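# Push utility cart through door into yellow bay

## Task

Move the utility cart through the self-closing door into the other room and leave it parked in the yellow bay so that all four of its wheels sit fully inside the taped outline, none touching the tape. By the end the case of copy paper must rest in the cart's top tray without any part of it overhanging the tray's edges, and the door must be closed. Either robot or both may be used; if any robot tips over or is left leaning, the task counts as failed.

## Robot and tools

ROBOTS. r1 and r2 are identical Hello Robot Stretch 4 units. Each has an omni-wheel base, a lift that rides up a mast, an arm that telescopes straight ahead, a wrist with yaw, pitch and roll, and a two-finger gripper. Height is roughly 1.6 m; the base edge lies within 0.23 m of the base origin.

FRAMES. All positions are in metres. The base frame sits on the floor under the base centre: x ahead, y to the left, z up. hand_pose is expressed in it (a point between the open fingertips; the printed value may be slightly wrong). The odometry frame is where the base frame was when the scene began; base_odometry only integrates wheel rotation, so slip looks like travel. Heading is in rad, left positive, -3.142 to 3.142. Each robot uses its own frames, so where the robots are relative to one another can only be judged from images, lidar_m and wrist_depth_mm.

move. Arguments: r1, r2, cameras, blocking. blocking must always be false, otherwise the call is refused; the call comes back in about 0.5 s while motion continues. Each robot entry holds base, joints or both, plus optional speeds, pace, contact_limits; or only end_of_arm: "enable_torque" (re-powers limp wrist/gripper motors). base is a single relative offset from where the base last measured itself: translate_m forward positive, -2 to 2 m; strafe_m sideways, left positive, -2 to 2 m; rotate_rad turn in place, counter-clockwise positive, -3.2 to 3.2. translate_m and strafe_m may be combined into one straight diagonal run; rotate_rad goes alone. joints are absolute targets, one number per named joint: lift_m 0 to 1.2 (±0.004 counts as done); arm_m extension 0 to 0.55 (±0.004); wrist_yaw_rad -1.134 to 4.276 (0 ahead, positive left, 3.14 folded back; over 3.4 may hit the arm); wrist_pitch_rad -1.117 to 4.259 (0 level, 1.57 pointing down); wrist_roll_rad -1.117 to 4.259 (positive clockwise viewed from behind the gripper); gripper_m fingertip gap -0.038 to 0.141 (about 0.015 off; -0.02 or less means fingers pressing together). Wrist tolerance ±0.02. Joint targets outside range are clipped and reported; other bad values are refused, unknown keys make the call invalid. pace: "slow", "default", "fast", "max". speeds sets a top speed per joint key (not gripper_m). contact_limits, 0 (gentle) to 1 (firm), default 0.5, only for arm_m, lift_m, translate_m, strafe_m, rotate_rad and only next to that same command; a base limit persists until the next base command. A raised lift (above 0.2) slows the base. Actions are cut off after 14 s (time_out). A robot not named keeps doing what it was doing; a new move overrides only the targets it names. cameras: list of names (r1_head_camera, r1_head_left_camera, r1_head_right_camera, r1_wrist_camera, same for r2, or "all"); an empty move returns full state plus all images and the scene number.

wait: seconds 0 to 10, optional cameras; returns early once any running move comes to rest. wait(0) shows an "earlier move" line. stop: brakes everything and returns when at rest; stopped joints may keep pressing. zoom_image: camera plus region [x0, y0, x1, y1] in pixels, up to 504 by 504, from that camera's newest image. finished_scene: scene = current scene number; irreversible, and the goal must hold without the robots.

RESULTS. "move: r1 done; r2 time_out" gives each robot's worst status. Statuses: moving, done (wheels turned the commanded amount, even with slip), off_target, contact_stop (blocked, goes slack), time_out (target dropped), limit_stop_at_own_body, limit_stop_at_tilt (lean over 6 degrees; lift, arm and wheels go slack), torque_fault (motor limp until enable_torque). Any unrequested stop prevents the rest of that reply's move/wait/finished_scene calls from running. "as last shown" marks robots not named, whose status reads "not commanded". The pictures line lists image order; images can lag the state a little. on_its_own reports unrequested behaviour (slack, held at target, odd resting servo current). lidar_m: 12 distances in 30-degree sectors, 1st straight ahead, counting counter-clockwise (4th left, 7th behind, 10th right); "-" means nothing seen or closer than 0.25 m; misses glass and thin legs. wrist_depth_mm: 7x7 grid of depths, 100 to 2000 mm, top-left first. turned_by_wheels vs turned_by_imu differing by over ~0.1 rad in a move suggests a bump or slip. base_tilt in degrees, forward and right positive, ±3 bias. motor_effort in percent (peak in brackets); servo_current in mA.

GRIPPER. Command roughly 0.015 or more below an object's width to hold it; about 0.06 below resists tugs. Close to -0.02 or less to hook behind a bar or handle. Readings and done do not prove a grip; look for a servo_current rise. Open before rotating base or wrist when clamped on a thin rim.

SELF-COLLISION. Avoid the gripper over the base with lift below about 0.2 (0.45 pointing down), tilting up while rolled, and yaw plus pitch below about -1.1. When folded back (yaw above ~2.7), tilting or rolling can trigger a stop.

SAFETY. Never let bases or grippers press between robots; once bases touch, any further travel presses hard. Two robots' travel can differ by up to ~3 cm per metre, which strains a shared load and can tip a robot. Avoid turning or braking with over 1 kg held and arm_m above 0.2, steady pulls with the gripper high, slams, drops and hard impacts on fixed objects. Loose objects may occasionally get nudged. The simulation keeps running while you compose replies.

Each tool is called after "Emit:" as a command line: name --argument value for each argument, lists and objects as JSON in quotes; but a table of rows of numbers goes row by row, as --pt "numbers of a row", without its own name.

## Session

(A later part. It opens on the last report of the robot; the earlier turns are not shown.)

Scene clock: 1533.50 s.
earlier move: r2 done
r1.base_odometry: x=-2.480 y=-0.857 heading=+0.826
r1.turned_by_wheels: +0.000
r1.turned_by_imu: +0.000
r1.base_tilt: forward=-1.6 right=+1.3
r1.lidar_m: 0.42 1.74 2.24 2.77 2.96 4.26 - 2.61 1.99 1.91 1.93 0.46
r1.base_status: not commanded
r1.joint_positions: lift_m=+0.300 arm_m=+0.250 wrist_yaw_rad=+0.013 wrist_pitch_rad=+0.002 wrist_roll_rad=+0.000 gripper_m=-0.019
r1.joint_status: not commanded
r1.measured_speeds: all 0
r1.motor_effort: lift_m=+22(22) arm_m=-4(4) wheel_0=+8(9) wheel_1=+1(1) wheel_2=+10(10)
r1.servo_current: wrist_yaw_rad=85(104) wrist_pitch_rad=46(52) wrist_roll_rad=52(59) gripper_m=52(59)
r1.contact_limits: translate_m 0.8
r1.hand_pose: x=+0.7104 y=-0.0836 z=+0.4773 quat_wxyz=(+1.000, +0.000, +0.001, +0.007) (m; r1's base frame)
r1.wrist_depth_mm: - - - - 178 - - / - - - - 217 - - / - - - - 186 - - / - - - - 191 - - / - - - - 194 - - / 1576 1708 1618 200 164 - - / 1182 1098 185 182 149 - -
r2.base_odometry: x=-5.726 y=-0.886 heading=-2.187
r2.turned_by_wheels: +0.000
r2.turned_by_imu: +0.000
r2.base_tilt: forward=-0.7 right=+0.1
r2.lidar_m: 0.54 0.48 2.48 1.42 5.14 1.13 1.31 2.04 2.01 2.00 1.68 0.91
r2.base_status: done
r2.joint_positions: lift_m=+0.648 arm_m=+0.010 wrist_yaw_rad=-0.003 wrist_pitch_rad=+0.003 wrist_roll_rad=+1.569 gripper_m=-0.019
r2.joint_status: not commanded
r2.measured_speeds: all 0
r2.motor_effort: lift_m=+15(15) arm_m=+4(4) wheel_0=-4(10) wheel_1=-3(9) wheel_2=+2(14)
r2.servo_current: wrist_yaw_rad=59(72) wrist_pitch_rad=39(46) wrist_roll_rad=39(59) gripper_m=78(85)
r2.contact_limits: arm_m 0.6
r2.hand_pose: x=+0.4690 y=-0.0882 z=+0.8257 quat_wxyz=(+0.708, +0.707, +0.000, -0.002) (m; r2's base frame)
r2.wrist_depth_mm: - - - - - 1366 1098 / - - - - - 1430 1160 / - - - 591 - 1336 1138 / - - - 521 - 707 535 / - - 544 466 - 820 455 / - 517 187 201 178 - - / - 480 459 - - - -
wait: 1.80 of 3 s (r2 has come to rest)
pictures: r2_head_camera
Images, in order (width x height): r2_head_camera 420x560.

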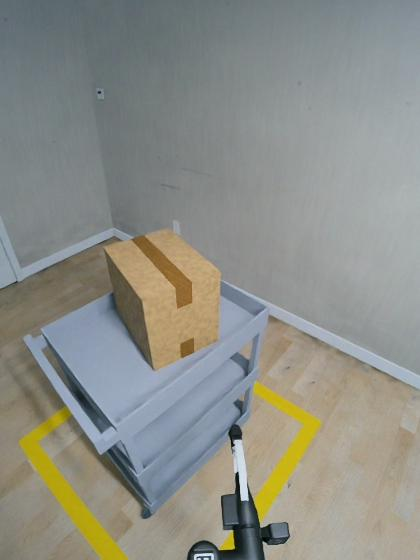

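Emit:
move --r2 '{"base": {"translate_m": -0.15}, "pace": "default"}' --cameras '["r1_head_camera", "r1_head_right_camera"]' --blocking false

Scene clock: 1548.33 s.
move: r2 moving
r1: as last shown
r1.base_tilt: forward=-1.6 right=+1.2
r1.lidar_m: 0.44 1.71 2.22 2.77 2.96 4.28 - 2.61 1.99 1.92 1.93 0.45
r1.servo_current: wrist_yaw_rad=59(91) wrist_pitch_rad=46(52) wrist_roll_rad=39(52) gripper_m=52(59)
r1.contact_limits: translate_m 0.8
r1.wrist_depth_mm: - - - - 177 - - / - - - - 218 - - / - - - - 186 - - / - - - - 191 - - / - - - - 194 - - / 1618 1708 1537 200 164 - - / 1205 1078 186 182 148 - -
r2.base_odometry: x=-5.708 y=-0.861 heading=-2.187
r2.turned_by_wheels: +0.000
r2.turned_by_imu: +0.000
r2.base_tilt: forward=-0.7 right=+0.1
r2.lidar_m: 0.57 0.50 2.48 1.43 5.15 1.09 1.26 2.03 1.98 2.03 1.69 0.99
r2.base_status: translate_m moving
r2.joint_positions: lift_m=+0.648 arm_m=+0.010 wrist_yaw_rad=-0.003 wrist_pitch_rad=+0.003 wrist_roll_rad=+1.569 gripper_m=-0.019
r2.joint_status: not commanded
r2.measured_speeds: translate_m=-0.121 strafe_m=+0.000 rotate_rad=+0.000 lift_m=+0.000 arm_m=+0.000 wrist_yaw_rad=+0.000 wrist_pitch_rad=+0.000 wrist_roll_rad=+0.000
r2.motor_effort: lift_m=+15(15) arm_m=+4(4) wheel_0=-8(8) wheel_1=-8(8) wheel_2=+13(13)
r2.servo_current: wrist_yaw_rad=52(52) wrist_pitch_rad=46(46) wrist_roll_rad=39(59) gripper_m=78(85)
r2.contact_limits: arm_m 0.6
r2.hand_pose: x=+0.4690 y=-0.0882 z=+0.8257 quat_wxyz=(+0.708, +0.707, +0.000, -0.002) (m; r2's base frame)
r2.wrist_depth_mm: - - - - - 1366 1118 / - - - - - 1464 1118 / - - - 615 - 1366 1160 / - - - 549 - 574 778 / - - 564 484 - 504 473 / - - 186 201 179 - 436 / - - 484 - - - -
pictures: r1_head_camera, r1_head_right_camera
Images, in order (width x height): r1_head_camera 420x560, r1_head_right_camera 420x672.

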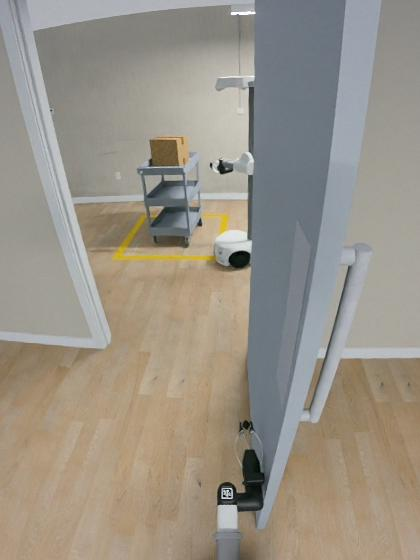

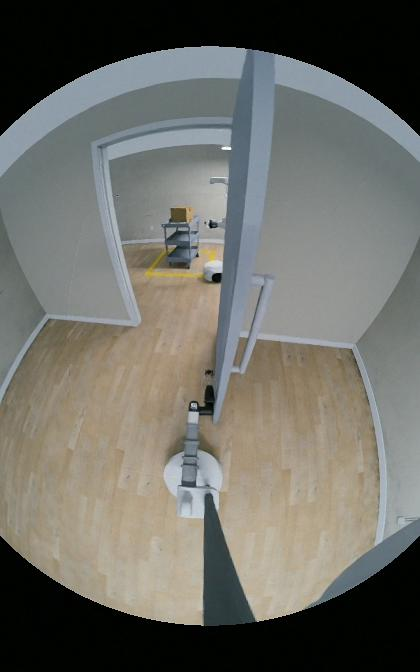

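Emit:
zoom_image --camera "r1_head_camera" --region '[90, 110, 260, 280]'

Emit:
move --r1 '{"base": {"strafe_m": 0.25}, "pace": "slow", "contact_limits": {"strafe_m": 0.6}}' --blocking false

Emit:
wait --seconds 4 --cameras '["r1_head_camera"]'

Scaled by 2.965 from the camera's 420x560 image, which has a finer 600x800 frame.

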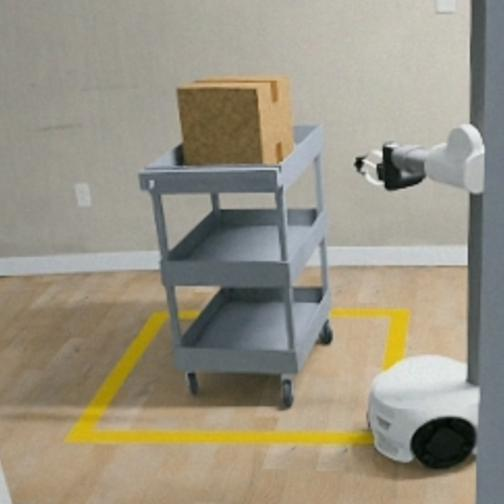

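Scene clock: 1553.70 s.
earlier move: r2 done
move: r1 moving
r1.base_odometry: x=-2.490 y=-0.848 heading=+0.827
r1.turned_by_wheels: +0.001
r1.turned_by_imu: +0.001
r1.base_tilt: forward=-1.6 right=+1.2
r1.lidar_m: 0.43 1.75 2.24 2.76 2.97 4.29 - 2.59 2.00 1.95 1.98 0.44
r1.base_status: strafe_m moving
r1.joint_positions: lift_m=+0.300 arm_m=+0.250 wrist_yaw_rad=+0.013 wrist_pitch_rad=+0.002 wrist_roll_rad=+0.000 gripper_m=-0.019
r1.joint_status: not commanded
r1.measured_speeds: translate_m=-0.001 strafe_m=+0.056 rotate_rad=+0.003 lift_m=+0.000 arm_m=+0.000 wrist_yaw_rad=+0.000 wrist_pitch_rad=+0.000 wrist_roll_rad=+0.000
r1.motor_effort: lift_m=+22(22) arm_m=-4(4) wheel_0=+1(8) wheel_1=+8(10) wheel_2=+6(8)
r1.servo_current: wrist_yaw_rad=72(98) wrist_pitch_rad=33(46) wrist_roll_rad=46(65) gripper_m=59(59)
r1.contact_limits: strafe_m 0.6
r1.hand_pose: x=+0.7104 y=-0.0836 z=+0.4773 quat_wxyz=(+1.000, +0.000, +0.001, +0.007) (m; r1's base frame)
r1.wrist_depth_mm: - - - - 226 - - / - - - - 190 - - / - - - - 194 - - / - - - - 200 - - / - - - - 250 - - / 1618 1756 209 201 170 - - / 1182 1160 185 187 159 - -
r2.base_odometry: x=-5.639 y=-0.764 heading=-2.187
r2.turned_by_wheels: +0.000
r2.turned_by_imu: +0.001
r2.base_tilt: forward=-0.7 right=+0.1
r2.lidar_m: 0.66 0.61 2.26 1.40 2.46 1.02 1.16 1.94 1.93 2.15 1.80 1.79
r2.base_status: done
r2.joint_positions: lift_m=+0.648 arm_m=+0.010 wrist_yaw_rad=-0.003 wrist_pitch_rad=+0.003 wrist_roll_rad=+1.569 gripper_m=-0.019
r2.joint_status: not commanded
r2.measured_speeds: all 0
r2.motor_effort: lift_m=+15(15) arm_m=+4(4) wheel_0=-3(4) wheel_1=-3(4) wheel_2=+4(4)
r2.servo_current: wrist_yaw_rad=52(52) wrist_pitch_rad=39(46) wrist_roll_rad=59(59) gripper_m=72(85)
r2.contact_limits: arm_m 0.6
r2.hand_pose: x=+0.4690 y=-0.0882 z=+0.8257 quat_wxyz=(+0.708, +0.707, +0.000, -0.002) (m; r2's base frame)
r2.wrist_depth_mm: - - - - - 1430 1138 / - - - - - 1537 1138 / - - - - - 1430 1205 / - - - - - 707 891 / - - 668 591 - 585 - / - - 186 202 178 - 525 / - - 591 - - 124 -
pictures: none

Scene clock: 1556.87 s.
earlier move: r1 done
r1.base_odometry: x=-2.664 y=-0.688 heading=+0.827
r1.turned_by_wheels: +0.000
r1.turned_by_imu: +0.003
r1.base_tilt: forward=-1.6 right=+1.3
r1.lidar_m: 0.49 1.63 2.27 2.54 2.70 3.92 - 2.93 2.23 2.19 1.98 0.48
r1.base_status: done
r1.joint_positions: lift_m=+0.300 arm_m=+0.250 wrist_yaw_rad=+0.005 wrist_pitch_rad=+0.002 wrist_roll_rad=+0.000 gripper_m=-0.019
r1.joint_status: not commanded
r1.measured_speeds: all 0
r1.motor_effort: lift_m=+22(22) arm_m=-3(4) wheel_0=+4(8) wheel_1=+4(10) wheel_2=+7(8)
r1.servo_current: wrist_yaw_rad=39(98) wrist_pitch_rad=39(52) wrist_roll_rad=52(65) gripper_m=52(59)
r1.contact_limits: strafe_m 0.6
r1.hand_pose: x=+0.7097 y=-0.0859 z=+0.4773 quat_wxyz=(+1.000, +0.000, +0.001, +0.003) (m; r1's base frame)
r1.wrist_depth_mm: - - - - - 170 - / - - - - - 240 - / - - - - - 250 - / - - - - - 256 - / - - - - - 179 - / - 1756 1576 199 1708 178 - / - 1098 179 184 162 134 -
r2.base_odometry: x=-5.639 y=-0.764 heading=-2.187
r2.turned_by_wheels: +0.000
r2.turned_by_imu: +0.000
r2.base_tilt: forward=-0.7 right=+0.1
r2.lidar_m: 0.68 0.62 2.27 1.40 1.64 1.01 1.18 1.93 1.92 2.11 1.79 1.78
r2.base_status: done
r2.joint_positions: lift_m=+0.648 arm_m=+0.010 wrist_yaw_rad=-0.003 wrist_pitch_rad=+0.003 wrist_roll_rad=+1.569 gripper_m=-0.019
r2.joint_status: not commanded
r2.measured_speeds: all 0
r2.motor_effort: lift_m=+15(15) arm_m=+4(4) wheel_0=-3(4) wheel_1=-3(4) wheel_2=+4(5)
r2.servo_current: wrist_yaw_rad=46(65) wrist_pitch_rad=33(52) wrist_roll_rad=39(65) gripper_m=78(85)
r2.contact_limits: arm_m 0.6
r2.hand_pose: x=+0.4690 y=-0.0882 z=+0.8257 quat_wxyz=(+0.708, +0.707, +0.000, -0.002) (m; r2's base frame)
r2.wrist_depth_mm: - - - - - 1397 1118 / - - - - - 1537 1138 / - - - - - 1464 1182 / - - - - - 707 891 / - - 676 591 - 585 - / - - 187 201 178 - 517 / - - 591 - - 123 -
wait: 3.17 of 4 s (r1 has come to rest)
pictures: r1_head_camera
Images, in order (width x height): r1_head_camera 420x560.

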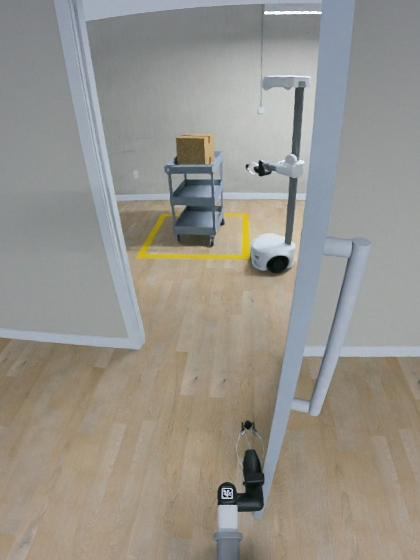

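Emit:
move --r1 '{"base": {"strafe_m": 0.3}, "joints": {"arm_m": 0.4}, "pace": "slow", "speeds": {"arm_m": 0.06}, "contact_limits": {"strafe_m": 0.6, "arm_m": 0.4}}' --blocking false

Emit:
wait --seconds 5 --cameras '["r1_head_camera"]'

Scene clock: 1565.37 s.
move: r1 moving
r1.base_odometry: x=-2.674 y=-0.678 heading=+0.828
r1.turned_by_wheels: +0.001
r1.turned_by_imu: +0.001
r1.base_tilt: forward=-1.6 right=+1.3
r1.lidar_m: 0.47 1.62 2.30 2.53 2.66 3.92 - 2.89 2.25 2.21 1.95 0.49
r1.base_status: strafe_m moving
r1.joint_positions: lift_m=+0.300 arm_m=+0.275 wrist_yaw_rad=-0.002 wrist_pitch_rad=+0.001 wrist_roll_rad=+0.000 gripper_m=-0.019
r1.joint_status: arm_m moving
r1.measured_speeds: translate_m=-0.002 strafe_m=+0.054 rotate_rad=-0.007 lift_m=+0.000 arm_m=+0.052 wrist_yaw_rad=-0.097 wrist_pitch_rad=-0.042 wrist_roll_rad=+0.000
r1.motor_effort: lift_m=+22(22) arm_m=+14(14) wheel_0=+5(7) wheel_1=+8(11) wheel_2=+4(6)
r1.servo_current: wrist_yaw_rad=39(72) wrist_pitch_rad=46(46) wrist_roll_rad=26(52) gripper_m=46(59)
r1.contact_limits: arm_m 0.4; strafe_m 0.6
r1.hand_pose: x=+0.7340 y=-0.0881 z=+0.4778 quat_wxyz=(+1.000, +0.000, +0.000, -0.001) (m; r1's base frame)
r1.wrist_depth_mm: - - - - - 171 - / 1078 - - - - 176 - / 1078 - - - - 144 - / 1078 - - - - 185 - / 1042 - - - - 145 - / 1078 1808 1661 199 410 145 - / 1060 1182 180 180 162 118 -
r2: as last shown
r2.lidar_m: 0.66 0.60 2.26 1.40 1.56 1.02 1.18 1.93 1.92 2.15 1.79 1.77
r2.motor_effort: lift_m=+15(15) arm_m=+4(4) wheel_0=-3(3) wheel_1=-4(4) wheel_2=+4(5)
r2.servo_current: wrist_yaw_rad=33(52) wrist_pitch_rad=39(46) wrist_roll_rad=52(59) gripper_m=72(85)
r2.contact_limits: arm_m 0.6
r2.wrist_depth_mm: - - - - - 1430 1118 / - - - - - 1537 1138 / - - - - - 1430 1205 / - - - - - 699 904 / - - 676 591 - 585 - / - - 187 201 178 - 517 / - - 585 - - 123 -
pictures: none

Scene clock: 1569.40 s.
earlier move: r1 contact_stop
r1.base_odometry: x=-2.885 y=-0.485 heading=+0.830
r1.turned_by_wheels: +0.003
r1.turned_by_imu: +0.008
r1.base_tilt: forward=-1.6 right=+1.2
r1.lidar_m: 0.64 1.57 2.27 2.22 2.39 3.51 - 3.29 2.50 2.48 1.99 0.68
r1.base_status: done
r1.joint_positions: lift_m=+0.300 arm_m=+0.278 wrist_yaw_rad=+0.019 wrist_pitch_rad=+0.000 wrist_roll_rad=+0.000 gripper_m=-0.019
r1.joint_status: arm_m contact_stop (moved +0.028 of +0.150)
r1.measured_speeds: all 0
r1.on_its_own: arm_m is slack since a contact_stop (your +0.400 is given up); wrist_yaw_rad is at rest, and its servo_current (111 mA) is outside its rest range (0 to 104 mA)
r1.motor_effort: lift_m=+22(22) arm_m=+0(19) wheel_0=+22(22) wheel_1=+9(12) wheel_2=+15(18)
r1.servo_current: wrist_yaw_rad=111(137) wrist_pitch_rad=39(52) wrist_roll_rad=39(72) gripper_m=52(59)
r1.contact_limits: arm_m 0.4; strafe_m 0.6
r1.hand_pose: x=+0.7386 y=-0.0818 z=+0.4779 quat_wxyz=(+1.000, +0.000, +0.000, +0.010) (m; r1's base frame)
r1.wrist_depth_mm: - - - 173 176 252 455 / - - - 175 166 249 445 / - - - 175 165 248 389 / - - - - 165 245 387 / - - - - 164 243 430 / - - 185 178 163 243 430 / - 139 1042 161 144 262 433
r2.base_odometry: x=-5.639 y=-0.764 heading=-2.187
r2.turned_by_wheels: +0.000
r2.turned_by_imu: +0.001
r2.base_tilt: forward=-0.7 right=+0.1
r2.lidar_m: 0.66 0.62 2.24 1.41 1.30 1.03 1.18 1.93 1.92 2.15 1.79 1.77
r2.base_status: not commanded
r2.joint_positions: lift_m=+0.648 arm_m=+0.010 wrist_yaw_rad=-0.003 wrist_pitch_rad=+0.003 wrist_roll_rad=+1.569 gripper_m=-0.019
r2.joint_status: not commanded
r2.measured_speeds: all 0
r2.motor_effort: lift_m=+15(15) arm_m=+4(4) wheel_0=-3(4) wheel_1=-3(4) wheel_2=+4(5)
r2.servo_current: wrist_yaw_rad=52(59) wrist_pitch_rad=39(46) wrist_roll_rad=46(59) gripper_m=78(85)
r2.contact_limits: arm_m 0.6
r2.hand_pose: x=+0.4690 y=-0.0882 z=+0.8257 quat_wxyz=(+0.708, +0.707, +0.000, -0.002) (m; r2's base frame)
r2.wrist_depth_mm: - - - - - 1397 1118 / - - - - - 1537 1160 / - - - - - 1430 1205 / - - - - - 699 917 / - - 691 591 - 591 - / - - 187 202 178 - 521 / - - 597 - - 124 -
wait: 4.03 of 5 s (r1 has come to rest)
pictures: r1_head_camera
Images, in order (width x height): r1_head_camera 420x560.

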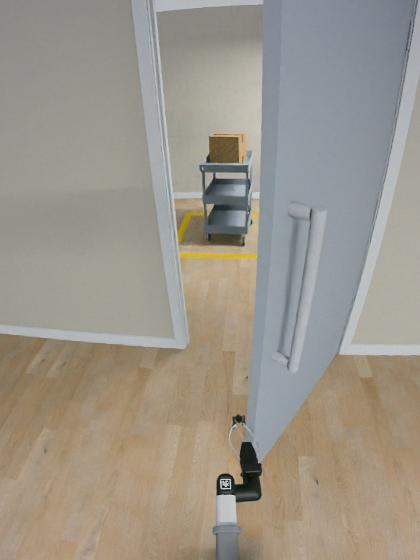

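Emit:
move --r1 '{"base": {"strafe_m": 0.2}, "joints": {"arm_m": 0.42}, "pace": "slow", "speeds": {"arm_m": 0.08}, "contact_limits": {"strafe_m": 0.6, "arm_m": 0.5}}' --blocking false

Emit:
wait --seconds 4 --cameras '["r1_head_camera"]'

Scene clock: 1574.77 s.
move: r1 moving
r1.base_odometry: x=-2.896 y=-0.475 heading=+0.835
r1.turned_by_wheels: +0.005
r1.turned_by_imu: +0.005
r1.base_tilt: forward=-1.6 right=+1.2
r1.lidar_m: 0.68 1.61 2.24 2.21 2.38 3.49 - 3.28 2.56 2.50 1.98 0.72
r1.base_status: strafe_m moving
r1.joint_positions: lift_m=+0.300 arm_m=+0.310 wrist_yaw_rad=+0.019 wrist_pitch_rad=+0.000 wrist_roll_rad=+0.000 gripper_m=-0.019
r1.joint_status: arm_m moving
r1.measured_speeds: translate_m=+0.000 strafe_m=+0.057 rotate_rad=-0.002 lift_m=+0.000 arm_m=+0.079 wrist_yaw_rad=+0.000 wrist_pitch_rad=+0.000 wrist_roll_rad=+0.000
r1.motor_effort: lift_m=+22(22) arm_m=+10(12) wheel_0=+24(24) wheel_1=+19(20) wheel_2=+14(14)
r1.servo_current: wrist_yaw_rad=117(130) wrist_pitch_rad=39(52) wrist_roll_rad=52(59) gripper_m=52(59)
r1.contact_limits: arm_m 0.5; strafe_m 0.6
r1.hand_pose: x=+0.7705 y=-0.0818 z=+0.4779 quat_wxyz=(+1.000, +0.000, +0.000, +0.010) (m; r1's base frame)
r1.wrist_depth_mm: - - - 161 178 243 387 / - - - 162 170 241 384 / - - - 163 170 240 382 / - - - 164 170 240 377 / - - - 165 169 240 379 / - - 187 165 170 240 379 / - 143 1008 153 151 256 384
r2: as last shown
r2.turned_by_imu: +0.000
r2.lidar_m: 0.66 0.61 2.23 1.38 1.26 1.02 1.17 1.93 1.92 2.15 1.77 1.78
r2.servo_current: wrist_yaw_rad=39(59) wrist_pitch_rad=46(46) wrist_roll_rad=39(59) gripper_m=85(85)
r2.contact_limits: arm_m 0.6
r2.wrist_depth_mm: - - - - - 1397 1138 / - - - - - 1499 1138 / - - - - - 1430 1205 / - - - - - 715 891 / - - 676 597 - 591 - / - - 186 202 177 - 521 / - - 597 - - 124 -
pictures: none

Scene clock: 1577.43 s.
earlier move: r1 done
r1.base_odometry: x=-3.033 y=-0.350 heading=+0.830
r1.turned_by_wheels: -0.005
r1.turned_by_imu: +0.002
r1.base_tilt: forward=-1.6 right=+1.3
r1.lidar_m: 1.06 1.60 2.09 2.04 2.21 3.22 - 3.54 2.73 2.70 1.96 1.28
r1.base_status: done
r1.joint_positions: lift_m=+0.300 arm_m=+0.420 wrist_yaw_rad=+0.002 wrist_pitch_rad=+0.000 wrist_roll_rad=+0.000 gripper_m=-0.019
r1.joint_status: all done
r1.measured_speeds: all 0
r1.motor_effort: lift_m=+22(22) arm_m=+4(12) wheel_0=-4(28) wheel_1=+3(22) wheel_2=+1(18)
r1.servo_current: wrist_yaw_rad=39(130) wrist_pitch_rad=39(52) wrist_roll_rad=46(78) gripper_m=46(59)
r1.contact_limits: arm_m 0.5; strafe_m 0.6
r1.hand_pose: x=+0.8794 y=-0.0867 z=+0.4779 quat_wxyz=(+1.000, +0.000, +0.000, +0.001) (m; r1's base frame)
r1.wrist_depth_mm: - - 462 492 544 - - / - - 473 496 544 - - / - - 473 492 549 - - / - - 469 496 544 - - / - - 466 496 549 - - / - - 186 199 539 - - / - 139 179 184 162 - -
r2.base_odometry: x=-5.639 y=-0.764 heading=-2.187
r2.turned_by_wheels: +0.000
r2.turned_by_imu: +0.000
r2.base_tilt: forward=-0.7 right=+0.0
r2.lidar_m: 0.67 0.58 2.26 1.38 1.19 1.02 1.18 1.93 1.92 2.13 1.79 1.77
r2.base_status: not commanded
r2.joint_positions: lift_m=+0.648 arm_m=+0.010 wrist_yaw_rad=-0.003 wrist_pitch_rad=+0.003 wrist_roll_rad=+1.569 gripper_m=-0.019
r2.joint_status: not commanded
r2.measured_speeds: all 0
r2.motor_effort: lift_m=+15(15) arm_m=+4(4) wheel_0=-3(4) wheel_1=-3(4) wheel_2=+4(5)
r2.servo_current: wrist_yaw_rad=39(59) wrist_pitch_rad=39(52) wrist_roll_rad=39(65) gripper_m=85(91)
r2.contact_limits: arm_m 0.6
r2.hand_pose: x=+0.4690 y=-0.0882 z=+0.8257 quat_wxyz=(+0.708, +0.707, +0.000, -0.002) (m; r2's base frame)
r2.wrist_depth_mm: - - - - - 1430 1118 / - - - - - 1537 1138 / - - - - - 1464 1205 / - - - - - 707 904 / - - 676 591 - 591 - / - - 187 202 178 - 521 / - - 591 - - 124 -
wait: 2.67 of 4 s (r1 has come to rest)
pictures: r1_head_camera
Images, in order (width x height): r1_head_camera 420x560.

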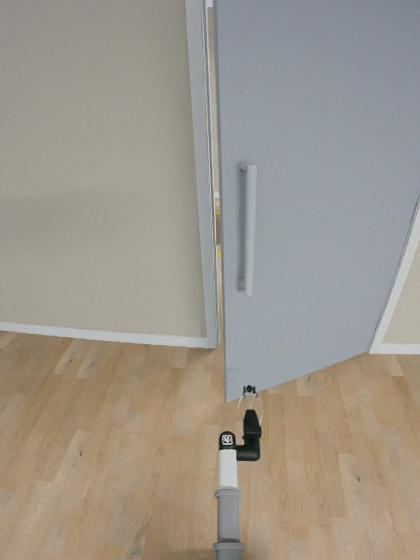

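Emit:
wait --seconds 3 --cameras '["r1_head_camera", "r2_head_camera"]'

Scene clock: 1589.87 s.
r1.base_odometry: x=-3.033 y=-0.350 heading=+0.830
r1.turned_by_wheels: +0.000
r1.turned_by_imu: -0.001
r1.base_tilt: forward=-1.6 right=+1.3
r1.lidar_m: 1.44 1.62 2.09 2.03 2.20 3.19 - 3.53 2.74 2.68 1.99 1.55
r1.base_status: done
r1.joint_positions: lift_m=+0.300 arm_m=+0.420 wrist_yaw_rad=+0.002 wrist_pitch_rad=+0.000 wrist_roll_rad=+0.000 gripper_m=-0.019
r1.joint_status: all done
r1.measured_speeds: all 0
r1.motor_effort: lift_m=+22(22) arm_m=+4(12) wheel_0=-4(28) wheel_1=+3(22) wheel_2=+1(18)
r1.servo_current: wrist_yaw_rad=52(130) wrist_pitch_rad=46(52) wrist_roll_rad=52(78) gripper_m=52(59)
r1.contact_limits: arm_m 0.5; strafe_m 0.6
r1.hand_pose: x=+0.8794 y=-0.0867 z=+0.4779 quat_wxyz=(+1.000, +0.000, +0.000, +0.001) (m; r1's base frame)
r1.wrist_depth_mm: - - - - - - - / - - - - - - - / - - - - - - - / - - - - - - - / - - - - - - - / - - 183 198 170 - - / - 139 163 146 144 - -
r2.base_odometry: x=-5.639 y=-0.764 heading=-2.187
r2.turned_by_wheels: +0.000
r2.turned_by_imu: +0.001
r2.base_tilt: forward=-0.7 right=+0.0
r2.lidar_m: 0.65 0.59 2.26 1.30 1.09 1.02 1.19 1.93 1.93 2.14 1.80 1.76
r2.base_status: not commanded
r2.joint_positions: lift_m=+0.648 arm_m=+0.010 wrist_yaw_rad=-0.003 wrist_pitch_rad=+0.003 wrist_roll_rad=+1.569 gripper_m=-0.019
r2.joint_status: not commanded
r2.measured_speeds: all 0
r2.motor_effort: lift_m=+15(15) arm_m=+4(4) wheel_0=-4(4) wheel_1=-3(4) wheel_2=+4(5)
r2.servo_current: wrist_yaw_rad=39(59) wrist_pitch_rad=39(52) wrist_roll_rad=39(65) gripper_m=78(91)
r2.contact_limits: arm_m 0.6
r2.hand_pose: x=+0.4690 y=-0.0882 z=+0.8257 quat_wxyz=(+0.708, +0.707, +0.000, -0.002) (m; r2's base frame)
r2.wrist_depth_mm: - - - - - 1464 1138 / - - - - - 1464 1138 / - - - - - 1430 1182 / - - - - - 707 891 / - - 676 597 - 580 - / - - 187 202 178 - 521 / - - 597 - - 124 -
wait: 3.00 s; at rest from the start
pictures: r1_head_camera, r2_head_camera
Images, in order (width x height): r1_head_camera 420x560, r2_head_camera 420x560.

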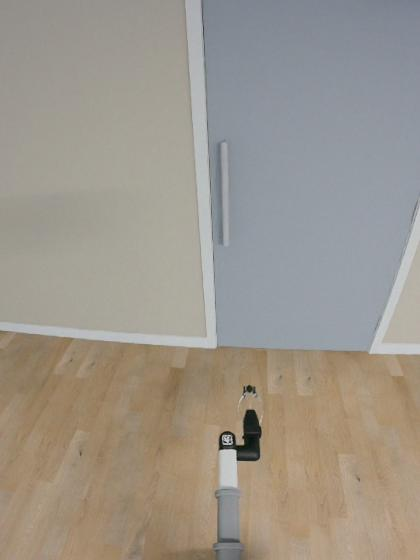

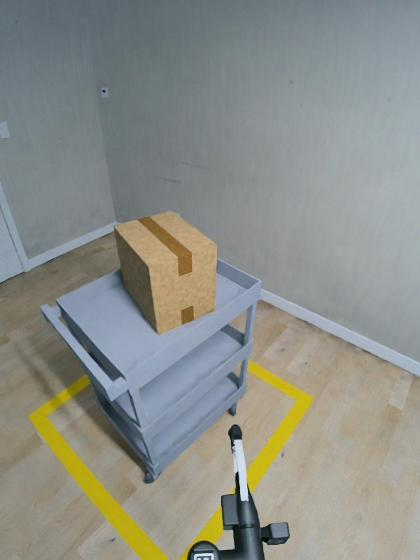

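Emit:
zoom_image --camera "r2_head_camera" --region '[10, 340, 330, 560]'

Emit:
zoom_image --camera "r1_head_camera" --region '[180, 200, 420, 380]'

Scaled by 1.575 from the camera's 420x560 image, which has a finer 1200x1600 frame.

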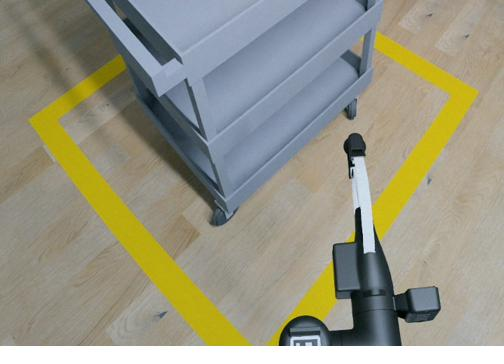

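Scaled by 2.100 from the camera's 420x560 image, which has a finer 600x800 frame.

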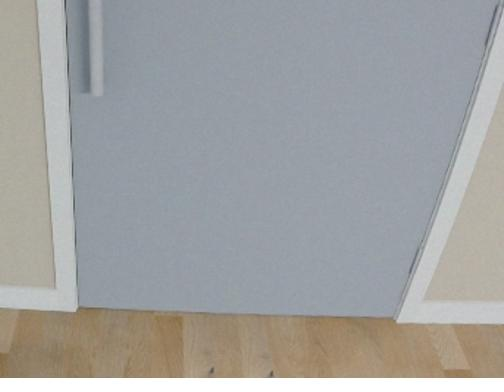

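Emit:
finished_scene --scene 2

The scene is finished: the task was done.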